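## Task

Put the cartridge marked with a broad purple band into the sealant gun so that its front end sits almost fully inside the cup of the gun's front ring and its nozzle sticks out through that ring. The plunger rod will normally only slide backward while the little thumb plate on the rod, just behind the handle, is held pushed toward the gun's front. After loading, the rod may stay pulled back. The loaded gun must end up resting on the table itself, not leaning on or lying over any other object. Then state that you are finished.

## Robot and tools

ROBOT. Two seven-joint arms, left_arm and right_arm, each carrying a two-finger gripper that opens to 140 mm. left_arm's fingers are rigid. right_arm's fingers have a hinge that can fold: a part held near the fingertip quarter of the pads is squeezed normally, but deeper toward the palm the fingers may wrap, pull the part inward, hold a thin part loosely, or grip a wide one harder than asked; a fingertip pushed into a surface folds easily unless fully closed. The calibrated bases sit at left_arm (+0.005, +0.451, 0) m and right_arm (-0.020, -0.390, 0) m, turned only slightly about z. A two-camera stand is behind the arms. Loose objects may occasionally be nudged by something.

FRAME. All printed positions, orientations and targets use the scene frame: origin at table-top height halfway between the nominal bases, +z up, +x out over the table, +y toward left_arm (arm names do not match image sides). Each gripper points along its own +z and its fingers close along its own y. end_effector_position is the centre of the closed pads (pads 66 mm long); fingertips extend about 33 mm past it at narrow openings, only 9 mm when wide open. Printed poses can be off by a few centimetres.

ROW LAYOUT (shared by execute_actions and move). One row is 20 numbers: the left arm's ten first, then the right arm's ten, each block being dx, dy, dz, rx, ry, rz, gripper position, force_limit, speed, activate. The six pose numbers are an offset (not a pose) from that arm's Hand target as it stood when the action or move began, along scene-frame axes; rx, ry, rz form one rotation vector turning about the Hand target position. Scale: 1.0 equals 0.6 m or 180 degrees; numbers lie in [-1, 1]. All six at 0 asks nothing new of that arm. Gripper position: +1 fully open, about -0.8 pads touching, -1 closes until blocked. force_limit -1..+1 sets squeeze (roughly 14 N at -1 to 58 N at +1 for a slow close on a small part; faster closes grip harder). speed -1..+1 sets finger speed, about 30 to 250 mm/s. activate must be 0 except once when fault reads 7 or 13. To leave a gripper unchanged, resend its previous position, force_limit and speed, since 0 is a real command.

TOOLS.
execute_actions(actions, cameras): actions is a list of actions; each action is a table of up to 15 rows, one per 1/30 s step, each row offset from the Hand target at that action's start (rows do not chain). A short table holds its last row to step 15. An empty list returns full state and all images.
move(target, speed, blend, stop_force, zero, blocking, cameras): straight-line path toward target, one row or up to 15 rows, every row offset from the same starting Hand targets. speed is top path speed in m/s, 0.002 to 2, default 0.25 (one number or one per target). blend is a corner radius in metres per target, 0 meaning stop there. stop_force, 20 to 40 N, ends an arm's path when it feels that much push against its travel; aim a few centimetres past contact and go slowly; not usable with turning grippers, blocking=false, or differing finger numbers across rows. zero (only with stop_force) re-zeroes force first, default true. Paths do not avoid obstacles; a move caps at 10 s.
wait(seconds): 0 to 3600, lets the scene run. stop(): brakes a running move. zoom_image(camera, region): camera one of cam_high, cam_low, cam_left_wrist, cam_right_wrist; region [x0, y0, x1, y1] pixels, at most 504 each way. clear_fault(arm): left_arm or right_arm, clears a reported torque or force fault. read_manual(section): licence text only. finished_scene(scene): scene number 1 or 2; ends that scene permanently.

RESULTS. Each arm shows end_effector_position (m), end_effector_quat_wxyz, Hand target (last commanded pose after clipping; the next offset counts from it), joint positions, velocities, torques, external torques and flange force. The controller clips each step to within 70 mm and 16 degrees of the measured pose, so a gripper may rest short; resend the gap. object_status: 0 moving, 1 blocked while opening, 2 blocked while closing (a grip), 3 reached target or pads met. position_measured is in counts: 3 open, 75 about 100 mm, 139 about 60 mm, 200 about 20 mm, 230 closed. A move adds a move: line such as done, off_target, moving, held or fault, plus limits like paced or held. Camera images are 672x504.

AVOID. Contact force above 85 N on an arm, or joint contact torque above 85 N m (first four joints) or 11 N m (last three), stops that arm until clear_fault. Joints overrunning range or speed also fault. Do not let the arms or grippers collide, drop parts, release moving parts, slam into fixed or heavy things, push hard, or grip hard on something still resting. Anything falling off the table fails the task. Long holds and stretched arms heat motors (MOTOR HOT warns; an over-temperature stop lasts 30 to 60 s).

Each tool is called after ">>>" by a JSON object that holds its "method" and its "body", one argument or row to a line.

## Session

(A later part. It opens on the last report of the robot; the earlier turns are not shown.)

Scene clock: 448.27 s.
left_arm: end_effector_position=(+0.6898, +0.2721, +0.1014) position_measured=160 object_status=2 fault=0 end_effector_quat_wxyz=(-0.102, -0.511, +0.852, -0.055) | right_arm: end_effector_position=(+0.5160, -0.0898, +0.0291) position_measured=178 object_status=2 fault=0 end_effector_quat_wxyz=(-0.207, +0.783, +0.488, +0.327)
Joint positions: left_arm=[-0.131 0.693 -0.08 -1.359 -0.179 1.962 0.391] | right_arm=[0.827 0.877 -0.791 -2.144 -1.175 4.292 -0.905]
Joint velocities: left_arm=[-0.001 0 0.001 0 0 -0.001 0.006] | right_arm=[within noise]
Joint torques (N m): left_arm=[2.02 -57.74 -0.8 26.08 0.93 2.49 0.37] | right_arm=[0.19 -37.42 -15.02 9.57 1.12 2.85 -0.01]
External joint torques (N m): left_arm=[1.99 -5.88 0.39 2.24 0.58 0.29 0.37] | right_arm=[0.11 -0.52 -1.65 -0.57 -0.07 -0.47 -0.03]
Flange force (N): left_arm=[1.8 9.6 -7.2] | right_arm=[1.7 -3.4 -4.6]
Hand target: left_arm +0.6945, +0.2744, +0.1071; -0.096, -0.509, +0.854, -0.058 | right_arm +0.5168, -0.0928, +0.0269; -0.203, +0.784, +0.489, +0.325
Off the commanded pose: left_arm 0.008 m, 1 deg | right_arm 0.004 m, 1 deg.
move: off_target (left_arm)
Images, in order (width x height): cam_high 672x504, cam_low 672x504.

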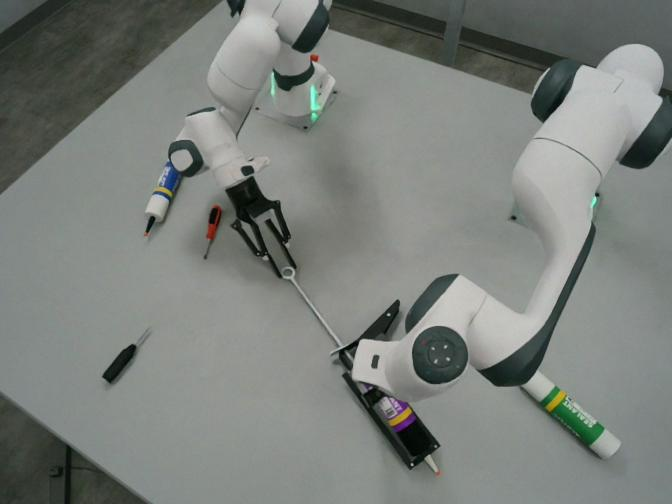

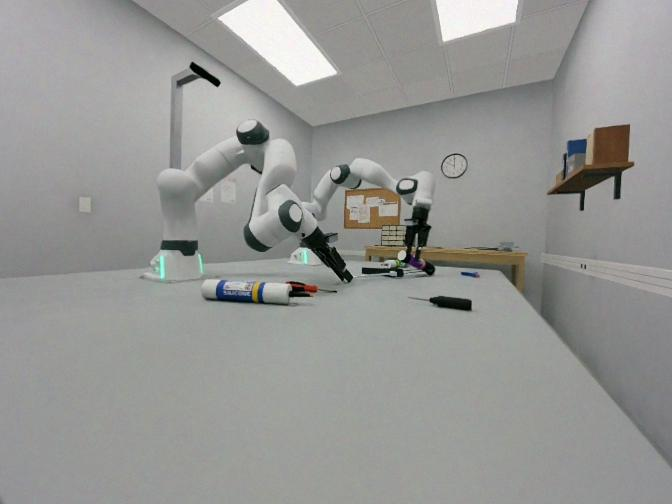

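>>> {"method": "move", "body": {
  "target": [0.0105,0.0227,-0.012,0,0,0,-1,0.6,-1,0,0,0,0,0,0,0,-1,0.3,-1,0],
  "speed": 0.04,
  "cameras": ["cam_low","cam_high"]
}}

>>> {"method": "zoom_image", "body": {
  "camera": "cam_high",
  "region": [330, 355, 450, 475]
}}

>>> {"method": "zoom_image", "body": {
  "camera": "cam_low",
  "region": [390, 240, 450, 290]
}}

Scene clock: 456.97 s.
left_arm: end_effector_position=(+0.6902, +0.2730, +0.0956) position_measured=160 object_status=2 fault=0 end_effector_quat_wxyz=(-0.108, -0.505, +0.855, -0.055) | right_arm: end_effector_position=(+0.5164, -0.0888, +0.0297) position_measured=178 object_status=2 fault=0 end_effector_quat_wxyz=(-0.207, +0.782, +0.488, +0.327)
Joint positions: left_arm=[-0.125 0.713 -0.083 -1.339 -0.182 1.95 0.408] | right_arm=[0.828 0.877 -0.791 -2.142 -1.175 4.292 -0.905]
Joint velocities: left_arm=[0.001 -0.001 0 0.001 0 -0.003 0.005] | right_arm=[within noise]
Joint torques (N m): left_arm=[7.41 -56.96 4.47 26.29 2.47 3.72 0.48] | right_arm=[-0.2 -36.79 -15.2 8.34 0.42 2.76 -0.03]
External joint torques (N m): left_arm=[7.42 -4.27 5.77 2.25 2.14 1.53 0.48] | right_arm=[-0.2 0.1 -1.77 -1.79 -0.77 -0.56 -0.05]
Flange force (N): left_arm=[-6.7 9.4 -5.4] | right_arm=[0.1 -5.2 -7.1]
Hand target: left_arm +0.7008, +0.2881, +0.0999; -0.096, -0.509, +0.854, -0.058 | right_arm +0.5168, -0.0928, +0.0269; -0.203, +0.784, +0.489, +0.325
Off the commanded pose: left_arm 0.019 m, 1 deg | right_arm 0.005 m, 1 deg.
move: off_target (left_arm)
Images, in order (width x height): cam_high 672x504, cam_low 672x504.

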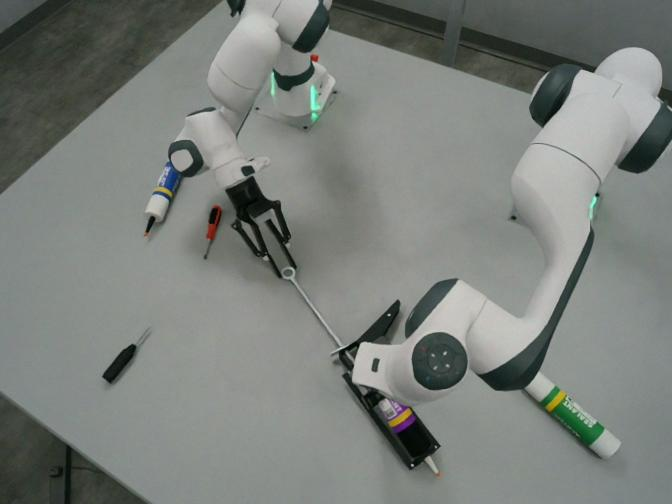

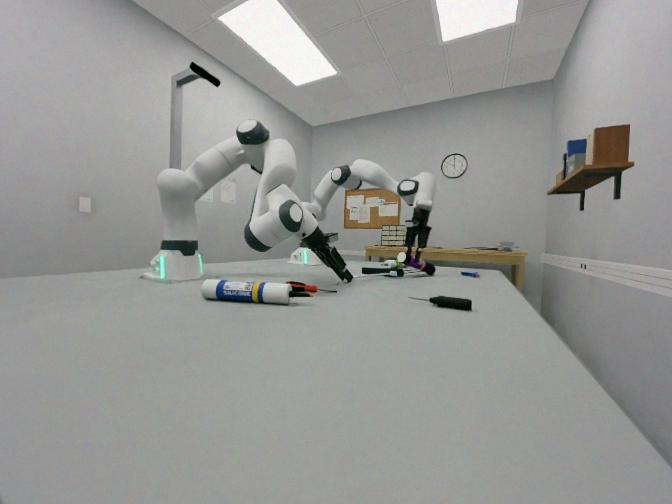

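Scaled by 4.200.

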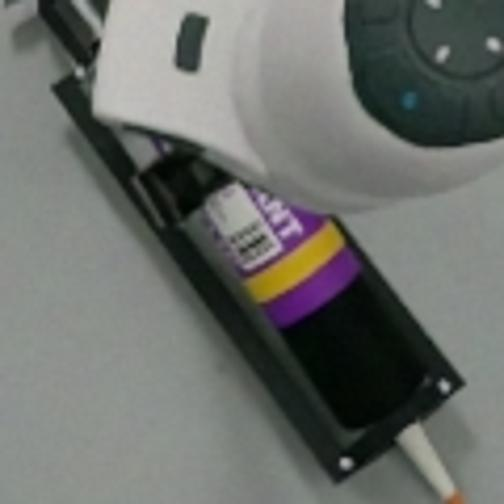

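Scaled by 8.400.

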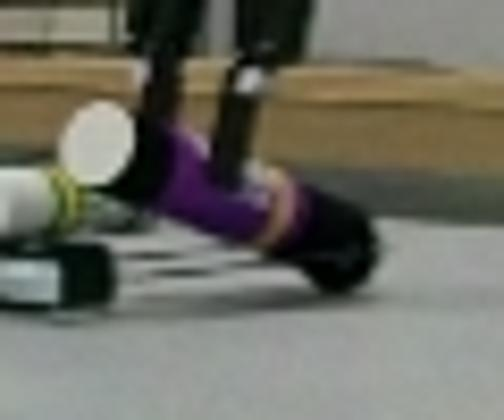

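>>> {"method": "move", "body": {
  "target": [-0.0057,-0.012,-0.025,0.030,-0.0145,0,-1,0.6,-1,0,0,0,0,0,0,0,-1,0.3,-1,0],
  "speed": 0.04,
  "cameras": ["cam_low","cam_high"]
}}

>>> {"method": "zoom_image", "body": {
  "camera": "cam_high",
  "region": [330, 355, 450, 475]
}}

>>> {"method": "zoom_image", "body": {
  "camera": "cam_low",
  "region": [390, 240, 450, 290]
}}

Scene clock: 464.10 s.
left_arm: end_effector_position=(+0.6905, +0.2775, +0.0772) position_measured=160 object_status=2 fault=0 end_effector_quat_wxyz=(-0.062, -0.507, +0.859, -0.025) | right_arm: end_effector_position=(+0.5165, -0.0888, +0.0298) position_measured=178 object_status=2 fault=0 end_effector_quat_wxyz=(-0.207, +0.782, +0.489, +0.327)
Joint positions: left_arm=[-0.216 0.69 -0.007 -1.418 -0.13 2.047 0.366] | right_arm=[0.829 0.878 -0.792 -2.141 -1.175 4.292 -0.905]
Joint velocities: left_arm=[0 0 0 -0.001 0.001 0.002 -0.006] | right_arm=[within noise]
Joint torques (N m): left_arm=[2.01 -58.66 2.26 24.89 1.18 3.18 -0.2] | right_arm=[-0.27 -37.3 -15.08 8.9 1.1 2.77 -0.05]
External joint torques (N m): left_arm=[2.17 -6.93 2.07 1.19 0.68 0.85 -0.2] | right_arm=[-0.33 -0.48 -1.7 -1.16 -0.08 -0.55 -0.07]
Flange force (N): left_arm=[4.3 19.3 -6.9] | right_arm=[0.5 -4.6 -5.6]
Hand target: left_arm +0.6974, +0.2809, +0.0849; -0.053, -0.511, +0.857, -0.029 | right_arm +0.5168, -0.0928, +0.0269; -0.203, +0.784, +0.489, +0.325
Off the commanded pose: left_arm 0.011 m, 1 deg | right_arm 0.005 m, 1 deg.
move: off_target (left_arm)
Images, in order (width x height): cam_high 672x504, cam_low 672x504.

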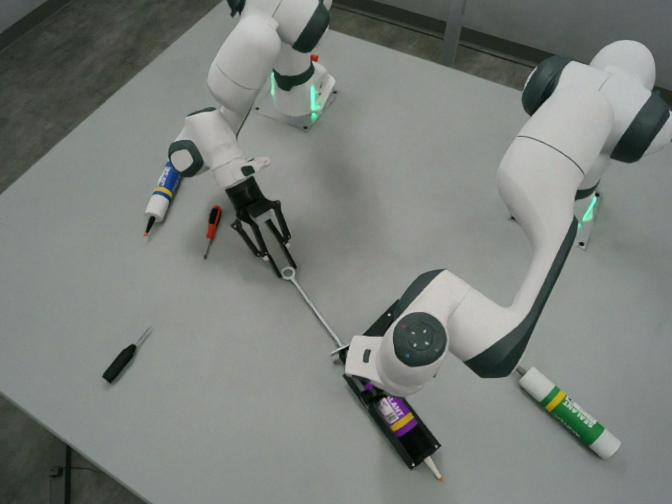

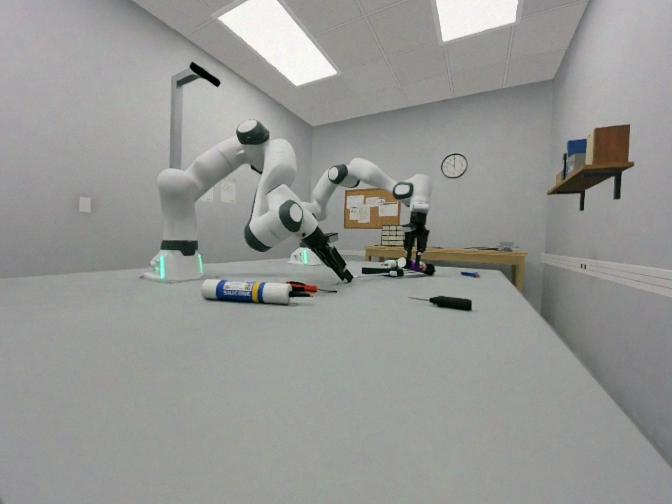

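Scaled by 4.200.

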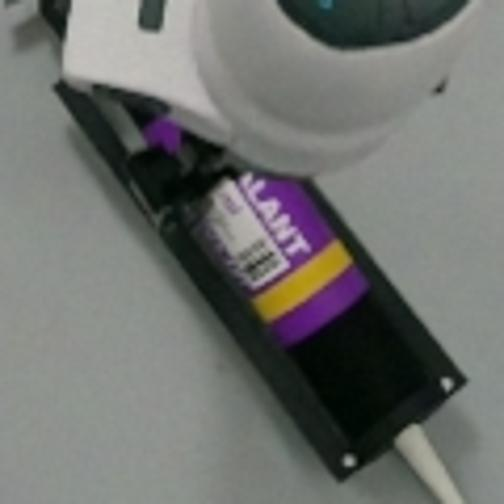

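Scaled by 8.400.

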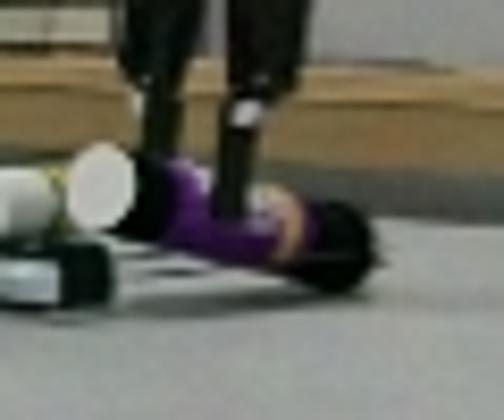

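>>> {"method": "move", "body": {
  "target": [0.002,0.002,-0.013,0.02,-0.0096,0,-1,0.6,-1,0,0,0,0,0,0,0,-1,0.3,-1,0],
  "speed": 0.06,
  "cameras": ["cam_high","cam_low"]
}}

>>> {"method": "zoom_image", "body": {
  "camera": "cam_low",
  "region": [390, 240, 450, 290]
}}

>>> {"method": "zoom_image", "body": {
  "camera": "cam_high",
  "region": [330, 355, 450, 475]
}}

Scene clock: 478.13 s.
left_arm: end_effector_position=(+0.6899, +0.2761, +0.0685) position_measured=160 object_status=2 fault=0 end_effector_quat_wxyz=(-0.034, -0.507, +0.861, -0.005) | right_arm: end_effector_position=(+0.5165, -0.0888, +0.0298) position_measured=178 object_status=2 fault=0 end_effector_quat_wxyz=(-0.207, +0.782, +0.489, +0.327)
Joint positions: left_arm=[-0.281 0.684 0.042 -1.451 -0.094 2.091 0.326] | right_arm=[0.829 0.878 -0.792 -2.141 -1.175 4.292 -0.905]
Joint velocities: left_arm=[0 -0.001 0.001 0 0 0.002 -0.007] | right_arm=[within noise]
Joint torques (N m): left_arm=[3.02 -58.66 4.67 25.1 1.77 3.39 -0.17] | right_arm=[-0.24 -37.29 -15.15 8.63 0.92 2.75 -0.04]
External joint torques (N m): left_arm=[3.18 -7.26 3.47 1.55 1.19 0.99 -0.17] | right_arm=[-0.25 -0.26 -1.67 -1.54 -0.28 -0.58 -0.06]
Flange force (N): left_arm=[1.4 18.5 -8.0] | right_arm=[0.2 -5.5 -6.3]
Hand target: left_arm +0.6986, +0.2821, +0.0771; -0.023, -0.512, +0.858, -0.010 | right_arm +0.5168, -0.0928, +0.0269; -0.203, +0.784, +0.489, +0.325
Off the commanded pose: left_arm 0.014 m, 1 deg | right_arm 0.005 m, 1 deg.
move: off_target (left_arm)

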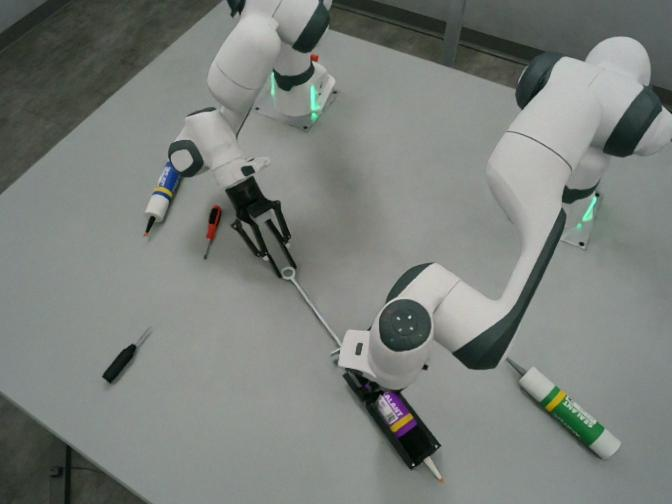

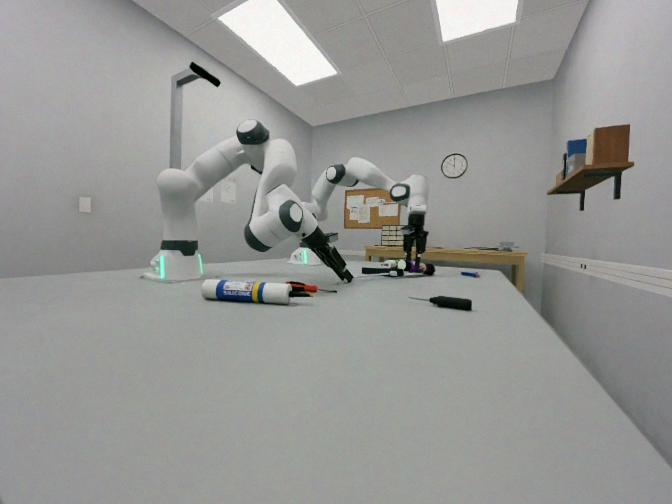

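Scaled by 8.400.

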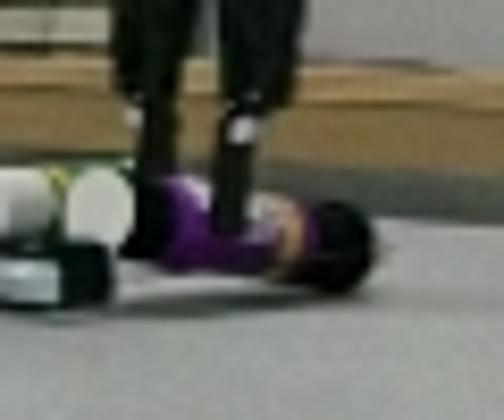

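Scaled by 4.200.

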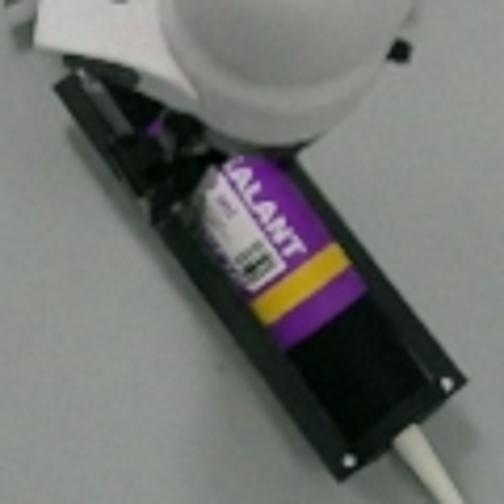

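>>> {"method": "move", "body": {
  "target": [0.003,0.003,-0.013,0.018,-0.0086,0,-1,0.6,-1,0,0,0,0,0,0,0,-1,0.3,-1,0],
  "speed": 0.06,
  "cameras": ["cam_high","cam_low"]
}}

>>> {"method": "zoom_image", "body": {
  "camera": "cam_low",
  "region": [390, 240, 450, 290]
}}

>>> {"method": "zoom_image", "body": {
  "camera": "cam_high",
  "region": [330, 355, 450, 475]
}}

Scene clock: 484.63 s.
left_arm: end_effector_position=(+0.6898, +0.2753, +0.0615) position_measured=160 object_status=2 fault=0 end_effector_quat_wxyz=(-0.010, -0.507, +0.862, +0.012) | right_arm: end_effector_position=(+0.5165, -0.0888, +0.0298) position_measured=178 object_status=2 fault=0 end_effector_quat_wxyz=(-0.207, +0.782, +0.489, +0.327)
Joint positions: left_arm=[-0.342 0.684 0.089 -1.475 -0.062 2.126 0.287] | right_arm=[0.829 0.878 -0.792 -2.141 -1.175 4.292 -0.905]
Joint velocities: left_arm=[0 0 0.001 0.001 -0.001 0.001 -0.007] | right_arm=[within noise]
Joint torques (N m): left_arm=[4.09 -58.35 6.99 25.65 2.36 3.91 -0.12] | right_arm=[-0.25 -37.15 -15.17 8.45 0.78 2.73 -0.01]
External joint torques (N m): left_arm=[4.15 -6.86 4.72 2.04 1.74 1.43 -0.12] | right_arm=[-0.23 -0.21 -1.69 -1.72 -0.43 -0.59 -0.03]
Flange force (N): left_arm=[-1.9 15.4 -7.4] | right_arm=[0.2 -5.9 -6.8]
Hand target: left_arm +0.7004, +0.2839, +0.0693; +0.003, -0.512, +0.859, +0.007 | right_arm +0.5168, -0.0928, +0.0269; -0.203, +0.784, +0.489, +0.325
Off the commanded pose: left_arm 0.016 m, 2 deg | right_arm 0.005 m, 1 deg.
move: off_target (left_arm)

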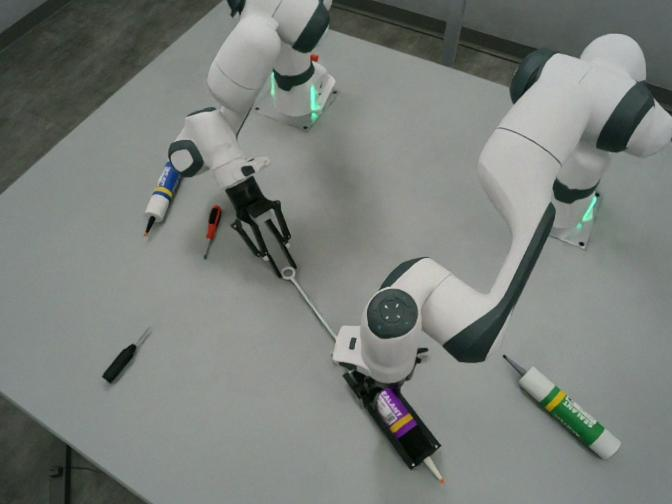

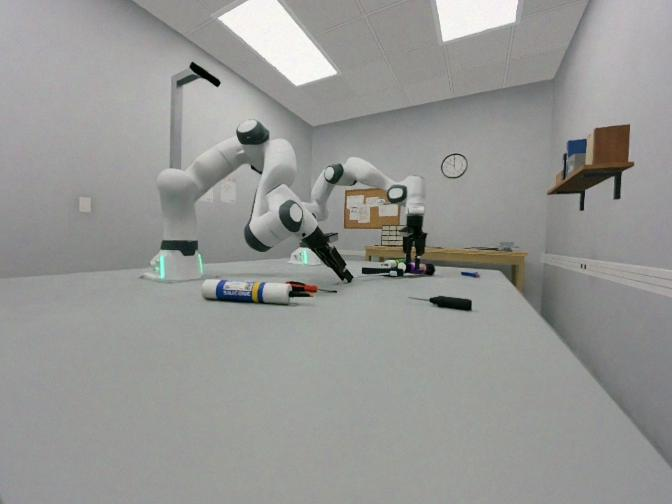

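Scaled by 8.400.

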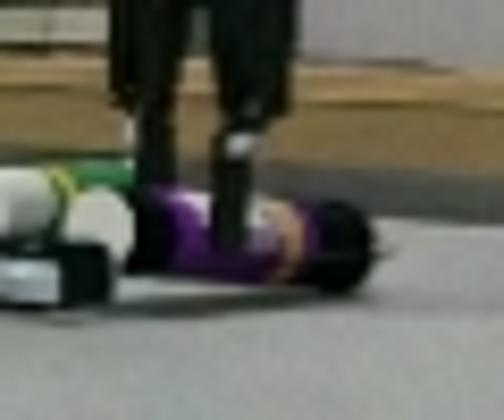

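Scaled by 4.200.

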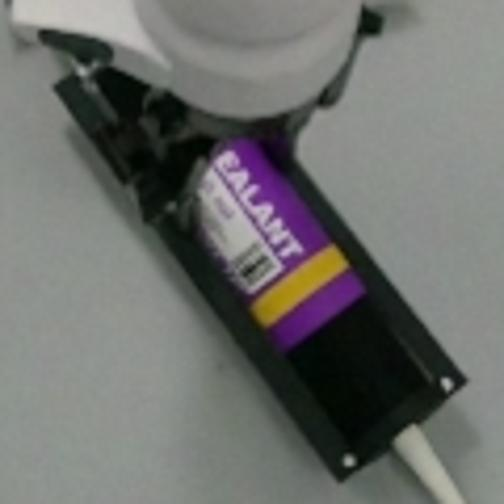

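>>> {"method": "move", "body": {
  "target": [0.001,0.001,-0.012,0.012,-0.0057,0,-1,0.6,-1,0,0,0,0,0,0,0,-1,0.3,-1,0],
  "speed": 0.06,
  "cameras": ["cam_high","cam_low"]
}}

>>> {"method": "zoom_image", "body": {
  "camera": "cam_low",
  "region": [390, 240, 450, 290]
}}

>>> {"method": "zoom_image", "body": {
  "camera": "cam_high",
  "region": [330, 355, 450, 475]
}}

Scene clock: 489.93 s.
left_arm: end_effector_position=(+0.6899, +0.2750, +0.0549) position_measured=160 object_status=2 fault=0 end_effector_quat_wxyz=(+0.008, -0.508, +0.861, +0.023) | right_arm: end_effector_position=(+0.5164, -0.0887, +0.0298) position_measured=178 object_status=2 fault=0 end_effector_quat_wxyz=(-0.207, +0.782, +0.489, +0.327)
Joint positions: left_arm=[-0.384 0.688 0.122 -1.492 -0.041 2.153 0.26] | right_arm=[0.829 0.878 -0.792 -2.141 -1.175 4.292 -0.905]
Joint velocities: left_arm=[0.001 -0.001 0.001 0 0.001 0.002 -0.007] | right_arm=[within noise]
Joint torques (N m): left_arm=[4.55 -57.49 8.23 25.57 2.54 4.06 -0.09] | right_arm=[-0.37 -36.96 -15.15 8.27 0.6 2.71 -0.03]
External joint torques (N m): left_arm=[4.67 -6.28 5.31 2.19 1.9 1.58 -0.09] | right_arm=[-0.39 -0.03 -1.7 -1.9 -0.6 -0.61 -0.05]
Flange force (N): left_arm=[-3.9 12.8 -6.6] | right_arm=[-0.2 -5.7 -7.1]
Hand target: left_arm +0.7010, +0.2845, +0.0621; +0.020, -0.512, +0.858, +0.019 | right_arm +0.5168, -0.0928, +0.0269; -0.203, +0.784, +0.489, +0.325
Off the commanded pose: left_arm 0.016 m, 2 deg | right_arm 0.005 m, 1 deg.
move: off_target (left_arm)

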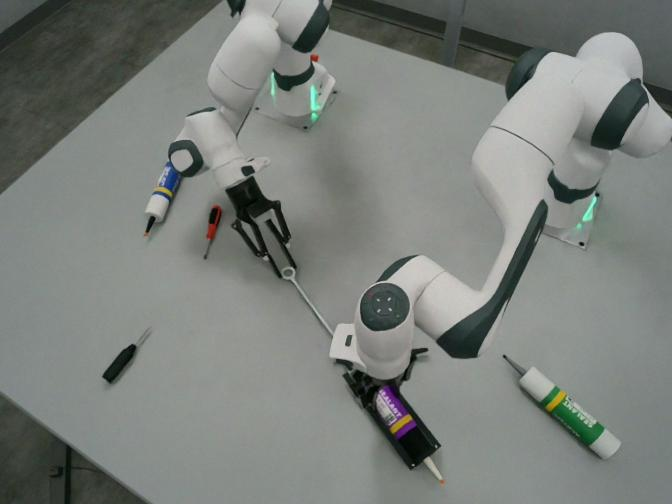

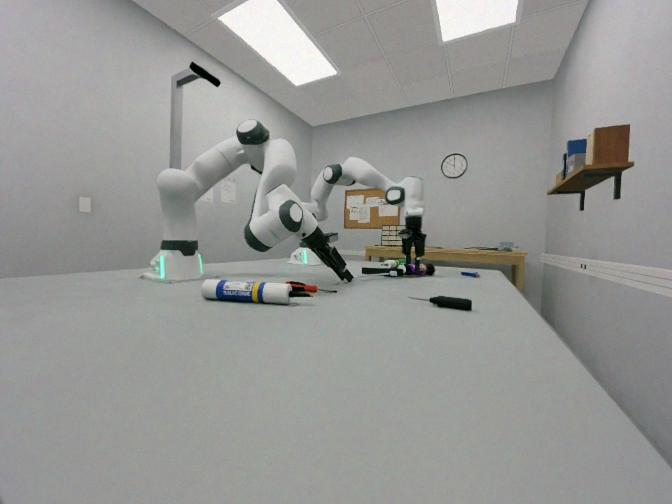

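Scaled by 8.400.

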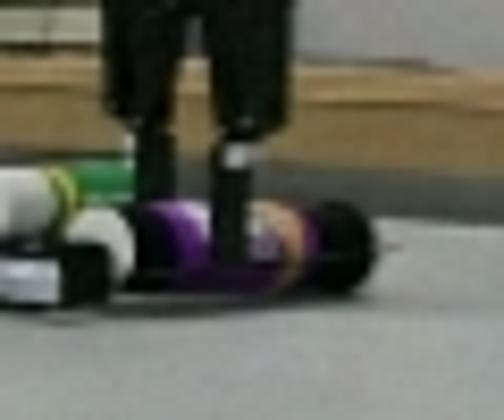

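Scaled by 4.200.

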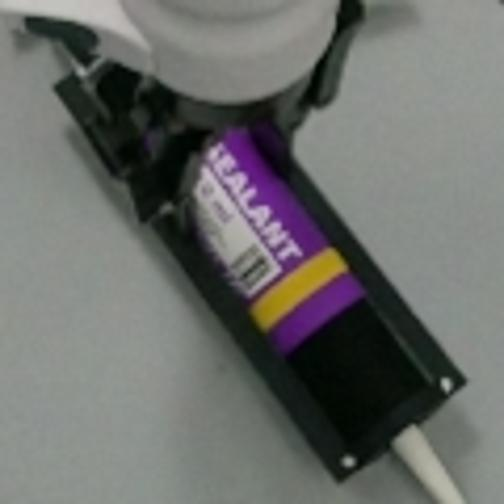

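>>> {"method": "move", "body": {
  "target": [0,0,-0.006,0.010,-0.0048,0,-1,0.6,-1,0,0,0,0,0,0,0,-1,0.3,-1,0],
  "speed": 0.06,
  "cameras": ["cam_high","cam_low"]
}}

>>> {"method": "zoom_image", "body": {
  "camera": "cam_low",
  "region": [390, 240, 450, 290]
}}

Scene clock: 493.93 s.
left_arm: end_effector_position=(+0.6900, +0.2743, +0.0536) position_measured=160 object_status=2 fault=0 end_effector_quat_wxyz=(+0.022, -0.507, +0.861, +0.033) | right_arm: end_effector_position=(+0.5162, -0.0886, +0.0291) position_measured=178 object_status=2 fault=0 end_effector_quat_wxyz=(-0.207, +0.782, +0.489, +0.326)
Joint positions: left_arm=[-0.421 0.687 0.152 -1.503 -0.024 2.167 0.238] | right_arm=[0.83 0.879 -0.792 -2.141 -1.175 4.291 -0.903]
Joint velocities: left_arm=[-0.002 -0.001 0.001 -0.001 -0.001 0.003 -0.005] | right_arm=[within noise]
Joint torques (N m): left_arm=[4.67 -53.9 8.66 24.34 2.71 4.73 -0.1] | right_arm=[-0.63 -37.62 -15.55 8.07 0.43 3.32 -0.1]
External joint torques (N m): left_arm=[4.49 -2.76 4.89 0.96 2.04 2.23 -0.1] | right_arm=[-0.55 -0.73 -2.03 -2.04 -0.77 0.01 -0.12]
Flange force (N): left_arm=[-4.4 9.6 -0.2] | right_arm=[-0.1 -6.5 -9.9]
Hand target: left_arm +0.7010, +0.2845, +0.0585; +0.034, -0.512, +0.858, +0.028 | right_arm +0.5168, -0.0928, +0.0269; -0.203, +0.784, +0.489, +0.325
Off the commanded pose: left_arm 0.016 m, 2 deg | right_arm 0.005 m, 0 deg.
move: off_target (left_arm)

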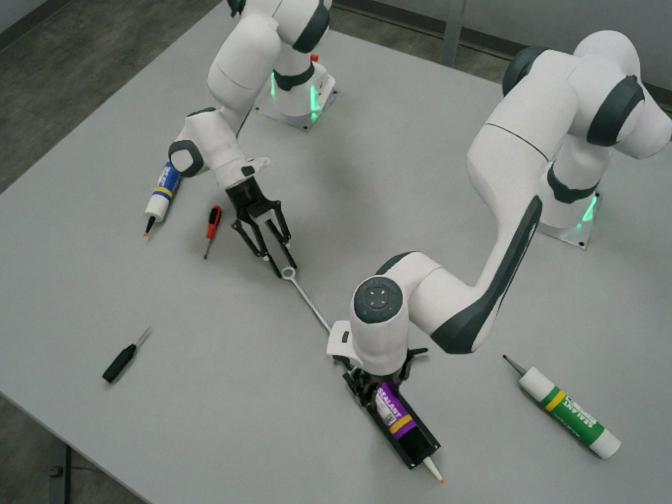

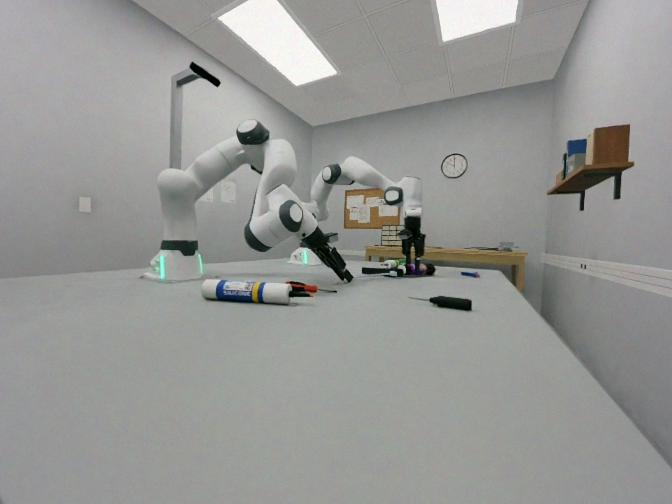

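Scaled by 8.400.

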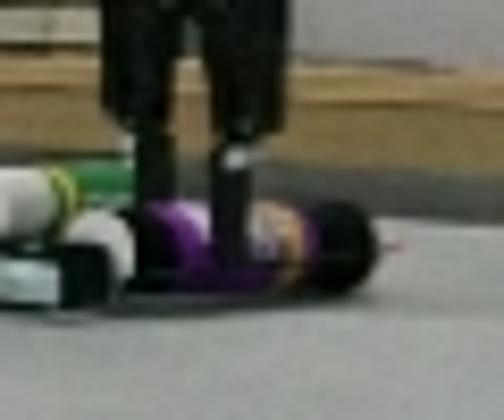

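>>> {"method": "move", "body": {
  "target": [0.012,0.024,0.002,0,0,0,-1,0.6,-1,0,0,0,0,0,0,0,-1,0.3,-1,0],
  "speed": 0.04,
  "cameras": ["cam_high","cam_low"]
}}

>>> {"method": "zoom_image", "body": {
  "camera": "cam_high",
  "region": [330, 355, 450, 475]
}}

>>> {"method": "zoom_image", "body": {
  "camera": "cam_low",
  "region": [390, 240, 450, 290]
}}

Scene clock: 499.50 s.
left_arm: end_effector_position=(+0.6933, +0.2757, +0.0539) position_measured=160 object_status=2 fault=0 end_effector_quat_wxyz=(+0.020, -0.506, +0.862, +0.029) | right_arm: end_effector_position=(+0.5168, -0.0864, +0.0301) position_measured=178 object_status=2 fault=0 end_effector_quat_wxyz=(-0.207, +0.782, +0.489, +0.327)
Joint positions: left_arm=[-0.415 0.693 0.153 -1.492 -0.033 2.164 0.25] | right_arm=[0.832 0.879 -0.792 -2.139 -1.172 4.291 -0.901]
Joint velocities: left_arm=[-0.001 -0.001 -0.001 0 -0.001 0.001 0.005] | right_arm=[within noise]
Joint torques (N m): left_arm=[10.56 -54.43 14.04 25.67 4.01 4.5 0.45] | right_arm=[-1.96 -36.56 -16.19 6.58 -0.47 3.37 -0.15]
External joint torques (N m): left_arm=[10.69 -3.28 10.49 2.32 3.36 2 0.45] | right_arm=[-2.06 0.42 -2.79 -3.64 -1.67 0.05 -0.17]
Flange force (N): left_arm=[-15.4 3.8 -1.7] | right_arm=[-3.8 -6.2 -13.3]
Hand target: left_arm +0.7082, +0.2989, +0.0597; +0.034, -0.512, +0.858, +0.028 | right_arm +0.5168, -0.0928, +0.0269; -0.203, +0.784, +0.489, +0.325
Off the commanded pose: left_arm 0.028 m, 2 deg | right_arm 0.007 m, 1 deg.
move: off_target (left_arm)

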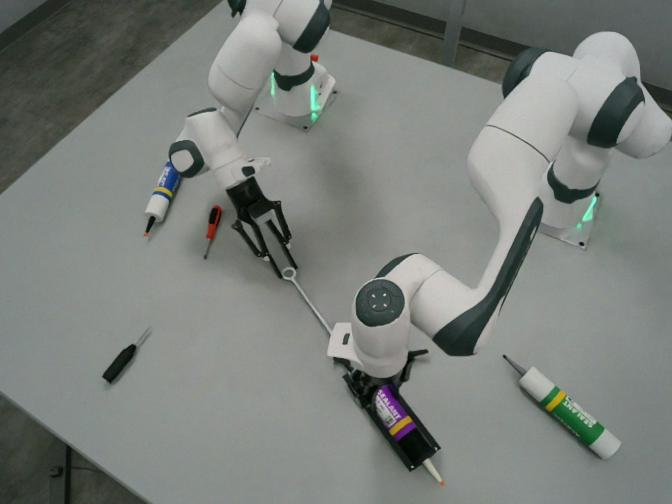

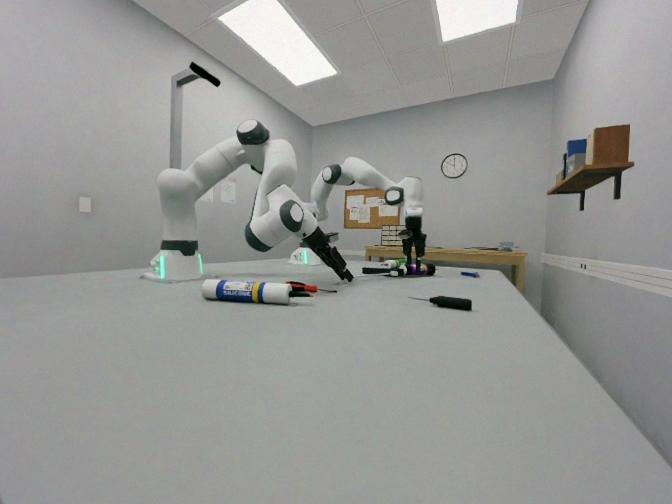

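Scaled by 4.200.

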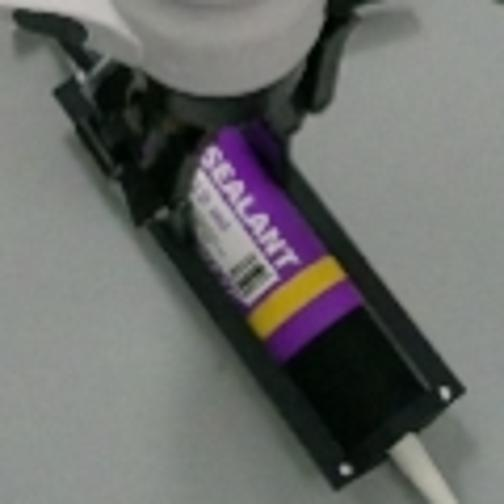

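Scaled by 8.400.

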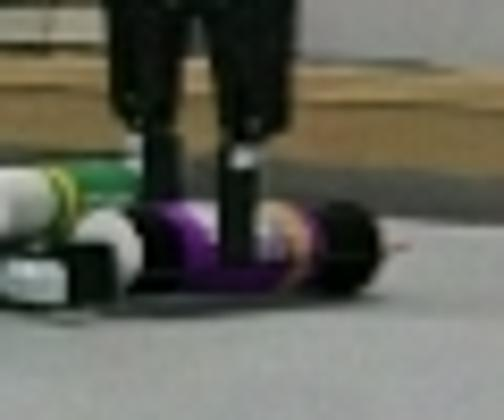

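>>> {"method": "move", "body": {
  "target": [-0.022,-0.034,0.0,0,0,0,-1,0.6,-1,0,0,0,0,0,0,0,-1,0.3,-1,0],
  "speed": 0.06
}}

>>> {"method": "move", "body": {
  "target": [
    [0,0,0,0,0,0,0,0.6,-1,0,0,0,0,0,0,0,-1,0.3,-1,0],
    [0,0,0.25,0,0,0,0,0.6,-1,0,0,0,0,0,0,0,-1,0.3,-1,0]
  ],
  "speed": 0.1,
  "cameras": ["cam_high","cam_low","cam_left_wrist"]
}}

>>> {"method": "zoom_image", "body": {
  "camera": "cam_high",
  "region": [330, 355, 450, 475]
}}

>>> {"method": "zoom_image", "body": {
  "camera": "cam_low",
  "region": [390, 240, 450, 290]
}}

Scene clock: 504.80 s.
left_arm: end_effector_position=(+0.6899, +0.2754, +0.0536) position_measured=160 object_status=2 fault=0 end_effector_quat_wxyz=(+0.028, -0.508, +0.860, +0.032) | right_arm: end_effector_position=(+0.5168, -0.0876, +0.0295) position_measured=178 object_status=2 fault=0 end_effector_quat_wxyz=(-0.206, +0.783, +0.488, +0.327)
Joint positions: left_arm=[-0.441 0.679 0.174 -1.523 -0.03 2.186 0.237] | right_arm=[0.832 0.879 -0.793 -2.14 -1.172 4.291 -0.9]
Joint velocities: left_arm=[-0.001 0 0.002 -0.003 -0.002 0.002 -0.005] | right_arm=[within noise]
Joint torques (N m): left_arm=[1.42 -56.22 6.32 23.41 1.47 2.97 -0.25] | right_arm=[-1.09 -37.18 -15.71 8.55 0.71 3.07 -0.16]
External joint torques (N m): left_arm=[1.27 -5.53 2.15 0.17 0.81 0.45 -0.25] | right_arm=[-1.12 -0.22 -2.22 -1.63 -0.49 -0.24 -0.18]
Flange force (N): left_arm=[1.9 18.1 -7.1] | right_arm=[-1.1 -3.7 -7.6]
Hand target: left_arm +0.6950, +0.2785, +0.0597; +0.034, -0.512, +0.858, +0.028 | right_arm +0.5168, -0.0928, +0.0269; -0.203, +0.784, +0.489, +0.325
Off the commanded pose: left_arm 0.009 m, 1 deg | right_arm 0.006 m, 1 deg.
move: off_target (left_arm)

Scene clock: 507.97 s.
left_arm: end_effector_position=(+0.6952, +0.2768, +0.2093) position_measured=129 object_status=3 fault=0 end_effector_quat_wxyz=(+0.034, -0.514, +0.857, +0.026) | right_arm: end_effector_position=(+0.5168, -0.0883, +0.0293) position_measured=178 object_status=2 fault=0 end_effector_quat_wxyz=(-0.206, +0.783, +0.488, +0.327)
Joint positions: left_arm=[-0.45 0.533 0.198 -1.356 -0.015 1.891 0.236] | right_arm=[0.832 0.88 -0.794 -2.14 -1.173 4.292 -0.9]
Joint velocities: left_arm=[-0.001 0 0 0.001 0 -0.004 0] | right_arm=[within noise]
Joint torques (N m): left_arm=[0.83 -50.45 3.59 24.06 1.27 2.19 0.31] | right_arm=[-0.89 -37.24 -15.49 8.93 0.97 3.07 -0.17]
External joint torques (N m): left_arm=[0.74 -1.85 0.02 -0.67 0.42 -0.38 0.31] | right_arm=[-0.91 -0.29 -1.98 -1.24 -0.24 -0.24 -0.19]
Flange force (N): left_arm=[0.9 10.3 -0.4] | right_arm=[-0.8 -3.2 -6.2]
Hand target: left_arm +0.6950, +0.2785, +0.2097; +0.034, -0.512, +0.858, +0.028 | right_arm +0.5168, -0.0928, +0.0269; -0.203, +0.784, +0.489, +0.325
Off the commanded pose: left_arm 0.002 m, 0 deg | right_arm 0.005 m, 0 deg.
move: done

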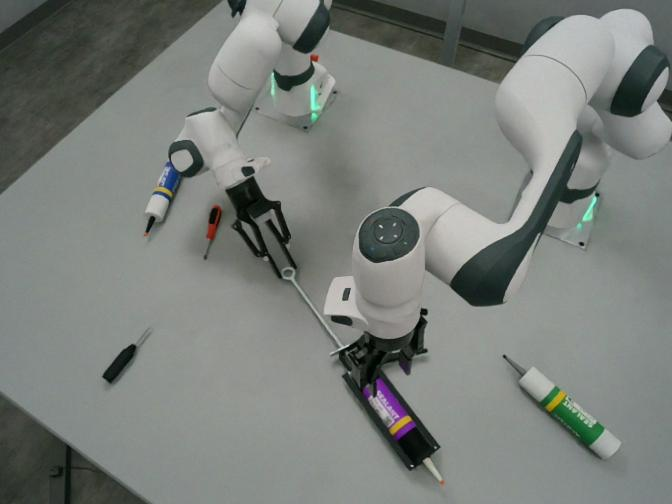

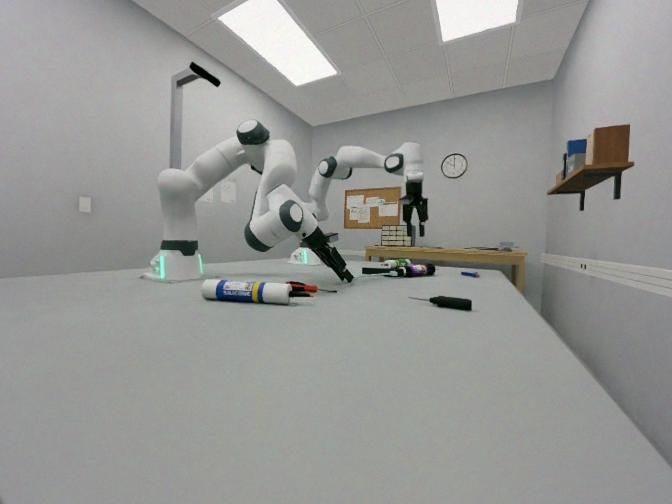

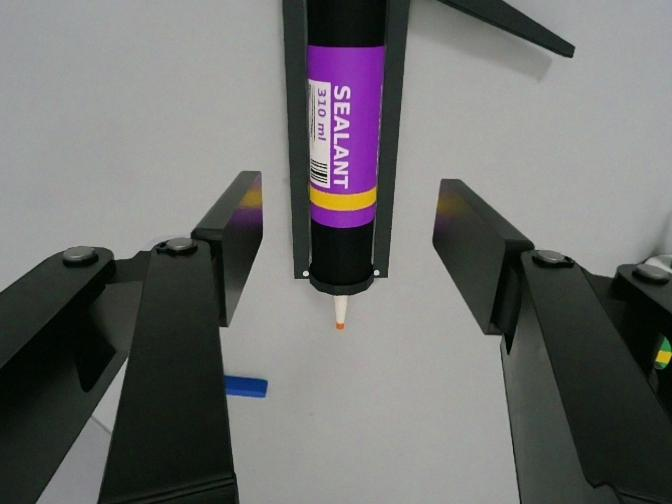

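Scaled by 4.200.

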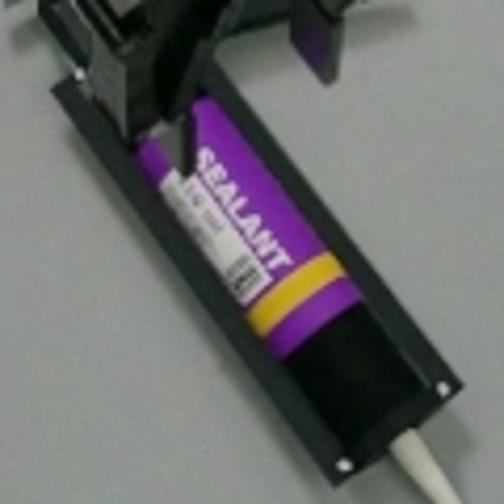

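Scaled by 8.400.

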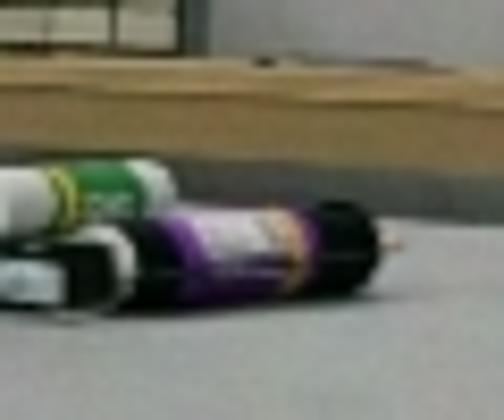

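>>> {"method": "move", "body": {
  "target": [
    [0,0,0.15,0,0,0,0,0.6,-1,0,0,0,0,0,0,0,0.1,0.3,-1,0],
    [0,0,0.15,0,0,0,0,0.6,-1,0,-0.055,-0.1,0.12,0,0,0,0.1,0.3,-1,0],
    [-0.1,0,0.2,0,0,0,0,0.6,-1,0,-0.055,-0.1,0.3,0,0,0,0.1,0.3,-1,0]
  ],
  "speed": 0.12,
  "cameras": ["cam_high","cam_left_wrist"]
}}

>>> {"method": "zoom_image", "body": {
  "camera": "cam_high",
  "region": [330, 355, 450, 475]
}}

>>> {"method": "zoom_image", "body": {
  "camera": "cam_left_wrist",
  "region": [200, 0, 500, 300]
}}

Scene clock: 518.50 s.
left_arm: end_effector_position=(+0.6342, +0.2779, +0.3288) position_measured=129 object_status=3 fault=0 end_effector_quat_wxyz=(+0.032, -0.511, +0.859, +0.029) | right_arm: end_effector_position=(+0.4847, -0.1526, +0.2083) position_measured=117 object_status=3 fault=0 end_effector_quat_wxyz=(-0.203, +0.783, +0.489, +0.328)
Joint positions: left_arm=[-0.497 0.308 0.206 -1.387 0.025 1.691 0.214] | right_arm=[1.08 0.476 -1.241 -2.239 -1.637 4.295 -0.632]
Joint velocities: left_arm=[within noise] | right_arm=[0 -0.001 -0.001 0 0 -0.001 0.006]
Joint torques (N m): left_arm=[0.31 -43.89 2.39 23.05 1.36 2.79 -0.18] | right_arm=[1.25 -22.78 -11.21 15.16 1.07 3.11 0.23]
External joint torques (N m): left_arm=[0.29 -2.03 0.17 -1.51 0.42 0.24 -0.18] | right_arm=[1.15 -0.19 -0.33 -0.28 -0.55 0.18 0.21]
Flange force (N): left_arm=[3.6 16.5 6.0] | right_arm=[3.0 -6.6 -4.3]
Hand target: left_arm +0.6350, +0.2785, +0.3297; +0.034, -0.512, +0.858, +0.028 | right_arm +0.4838, -0.1528, +0.2069; -0.203, +0.784, +0.489, +0.325
Off the commanded pose: left_arm 0.001 m, 0 deg | right_arm 0.002 m, 0 deg.
move: done

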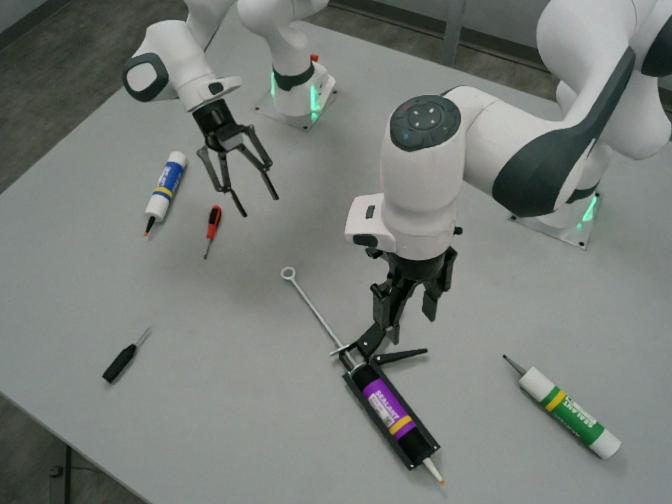

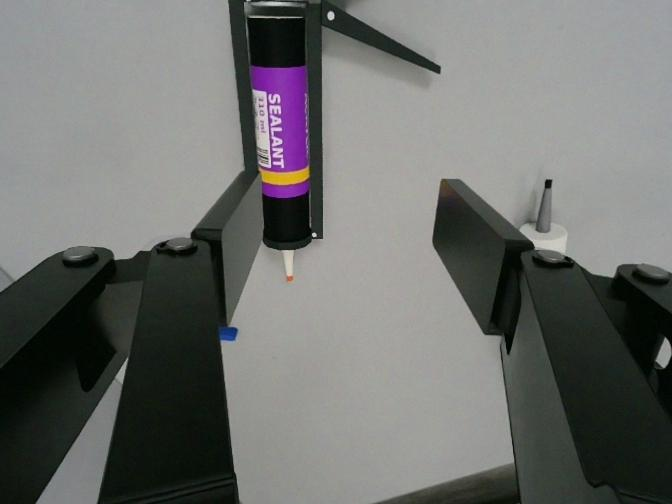

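Scaled by 4.200.

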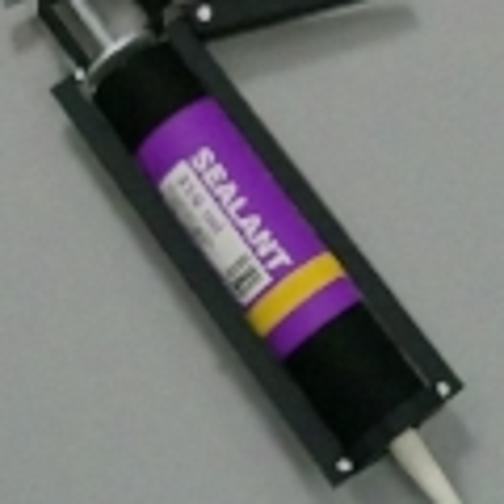

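Scaled by 1.680.

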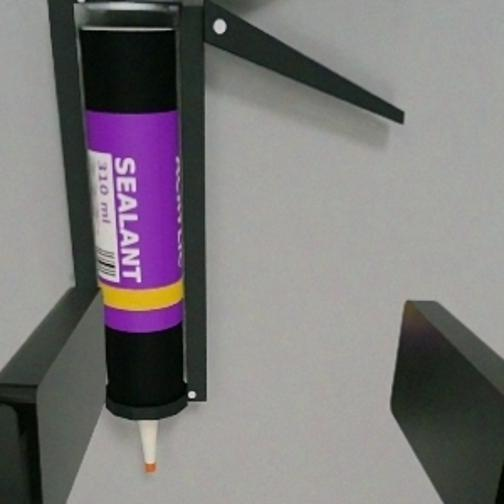

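>>> {"method": "move", "body": {
  "target": [
    [0.095,-0.003,0,0,0,0,0,0.6,-1,0,0,0,0,0,0,0,0.1,0.3,-1,0],
    [0.095,-0.003,-0.44,0,0,0,0,0.6,-1,0,0,0,0,0,0,0,0.1,0.3,-1,0],
    [0.095,-0.003,-0.44,0,0,0,-1,0,-1,0,0,0,0,0,0,0,0.1,0.3,-1,0]
  ],
  "speed": [0.2,0.12,0.05]
}}

>>> {"method": "move", "body": {
  "target": [0.022,0.045,0,0,0,0,-1,0,-1,0,0,0,0,0,0,0,0.1,0.3,-1,0],
  "speed": 0.04,
  "cameras": ["cam_high","cam_low"]
}}

>>> {"method": "zoom_image", "body": {
  "camera": "cam_high",
  "region": [330, 355, 450, 475]
}}

Scene clock: 532.20 s.
left_arm: end_effector_position=(+0.6986, +0.2745, +0.0779) position_measured=232 object_status=0 fault=0 end_effector_quat_wxyz=(+0.042, -0.511, +0.859, +0.021) | right_arm: end_effector_position=(+0.4847, -0.1526, +0.2083) position_measured=117 object_status=3 fault=0 end_effector_quat_wxyz=(-0.203, +0.783, +0.488, +0.327)
Joint positions: left_arm=[-0.452 0.644 0.188 -1.526 -0.028 2.187 0.231] | right_arm=[1.08 0.476 -1.241 -2.239 -1.638 4.295 -0.63]
Joint torques (N m): left_arm=[0.84 -43.42 3.19 17.91 0.58 2.24 -0.1] | right_arm=[1.07 -22.96 -10.94 15.14 1.1 3.11 0.2]
External joint torques (N m): left_arm=[0.93 6.66 -0.88 -5.63 -0.08 -0.37 -0.1] | right_arm=[1.03 -0.27 0.03 -0.36 -0.53 0.17 0.17]
Flange force (N): left_arm=[1.7 8.0 11.1] | right_arm=[2.2 -5.9 -3.4]
Hand target: left_arm +0.6920, +0.2767, +0.0657; +0.034, -0.512, +0.858, +0.028 | right_arm +0.4838, -0.1528, +0.2069; -0.203, +0.784, +0.489, +0.325
Off the commanded pose: left_arm 0.014 m, 1 deg | right_arm 0.002 m, 0 deg.
move: off_target (left_arm)

Scene clock: 533.60 s.
left_arm: end_effector_position=(+0.7113, +0.2932, +0.0781) position_measured=232 object_status=3 fault=0 end_effector_quat_wxyz=(+0.042, -0.511, +0.858, +0.017) | right_arm: end_effector_position=(+0.4847, -0.1526, +0.2083) position_measured=117 object_status=3 fault=0 end_effector_quat_wxyz=(-0.203, +0.783, +0.488, +0.327)
Joint positions: left_arm=[-0.412 0.661 0.181 -1.497 -0.034 2.185 0.264] | right_arm=[1.08 0.476 -1.241 -2.239 -1.638 4.295 -0.63]
Joint velocities: left_arm=[-0.001 0.001 -0.002 0 0 -0.001 0.006] | right_arm=[within noise]
Joint torques (N m): left_arm=[4.53 -45.1 6.18 19.07 1.71 1.68 0.24] | right_arm=[1.09 -23.01 -10.93 15.16 1.08 3.11 0.23]
External joint torques (N m): left_arm=[4.6 5.53 2.15 -4.58 1.04 -0.95 0.24] | right_arm=[1.13 -0.32 0.1 -0.31 -0.55 0.18 0.21]
Flange force (N): left_arm=[-4.6 5.2 8.2] | right_arm=[2.6 -6.1 -3.5]
Hand target: left_arm +0.7052, +0.3037, +0.0657; +0.034, -0.512, +0.858, +0.028 | right_arm +0.4838, -0.1528, +0.2069; -0.203, +0.784, +0.489, +0.325
Off the commanded pose: left_arm 0.017 m, 2 deg | right_arm 0.002 m, 0 deg.
move: off_target (left_arm)

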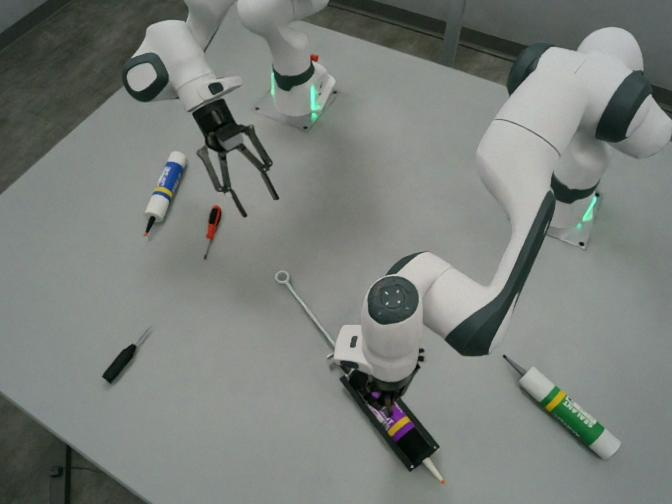

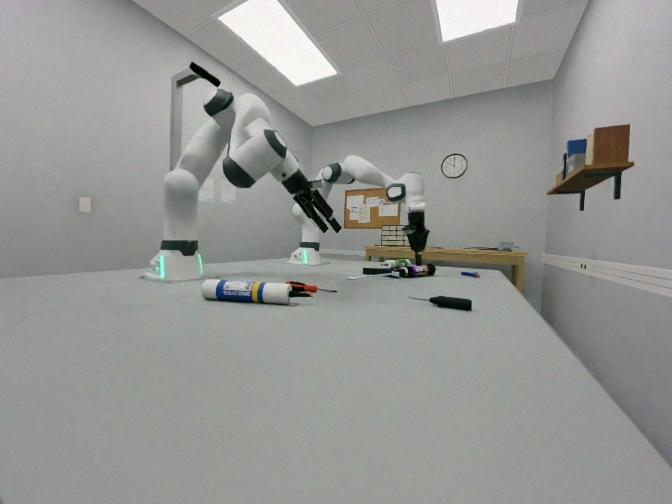

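Scaled by 4.200.

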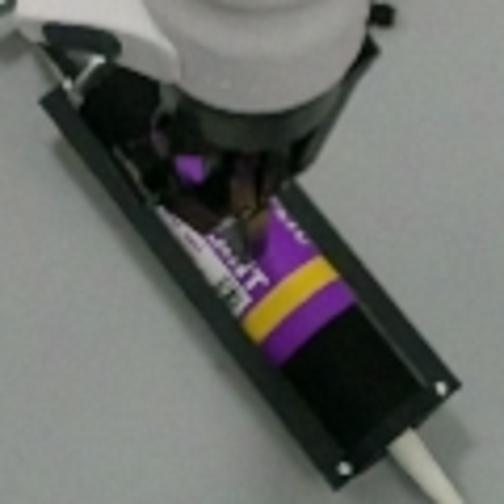

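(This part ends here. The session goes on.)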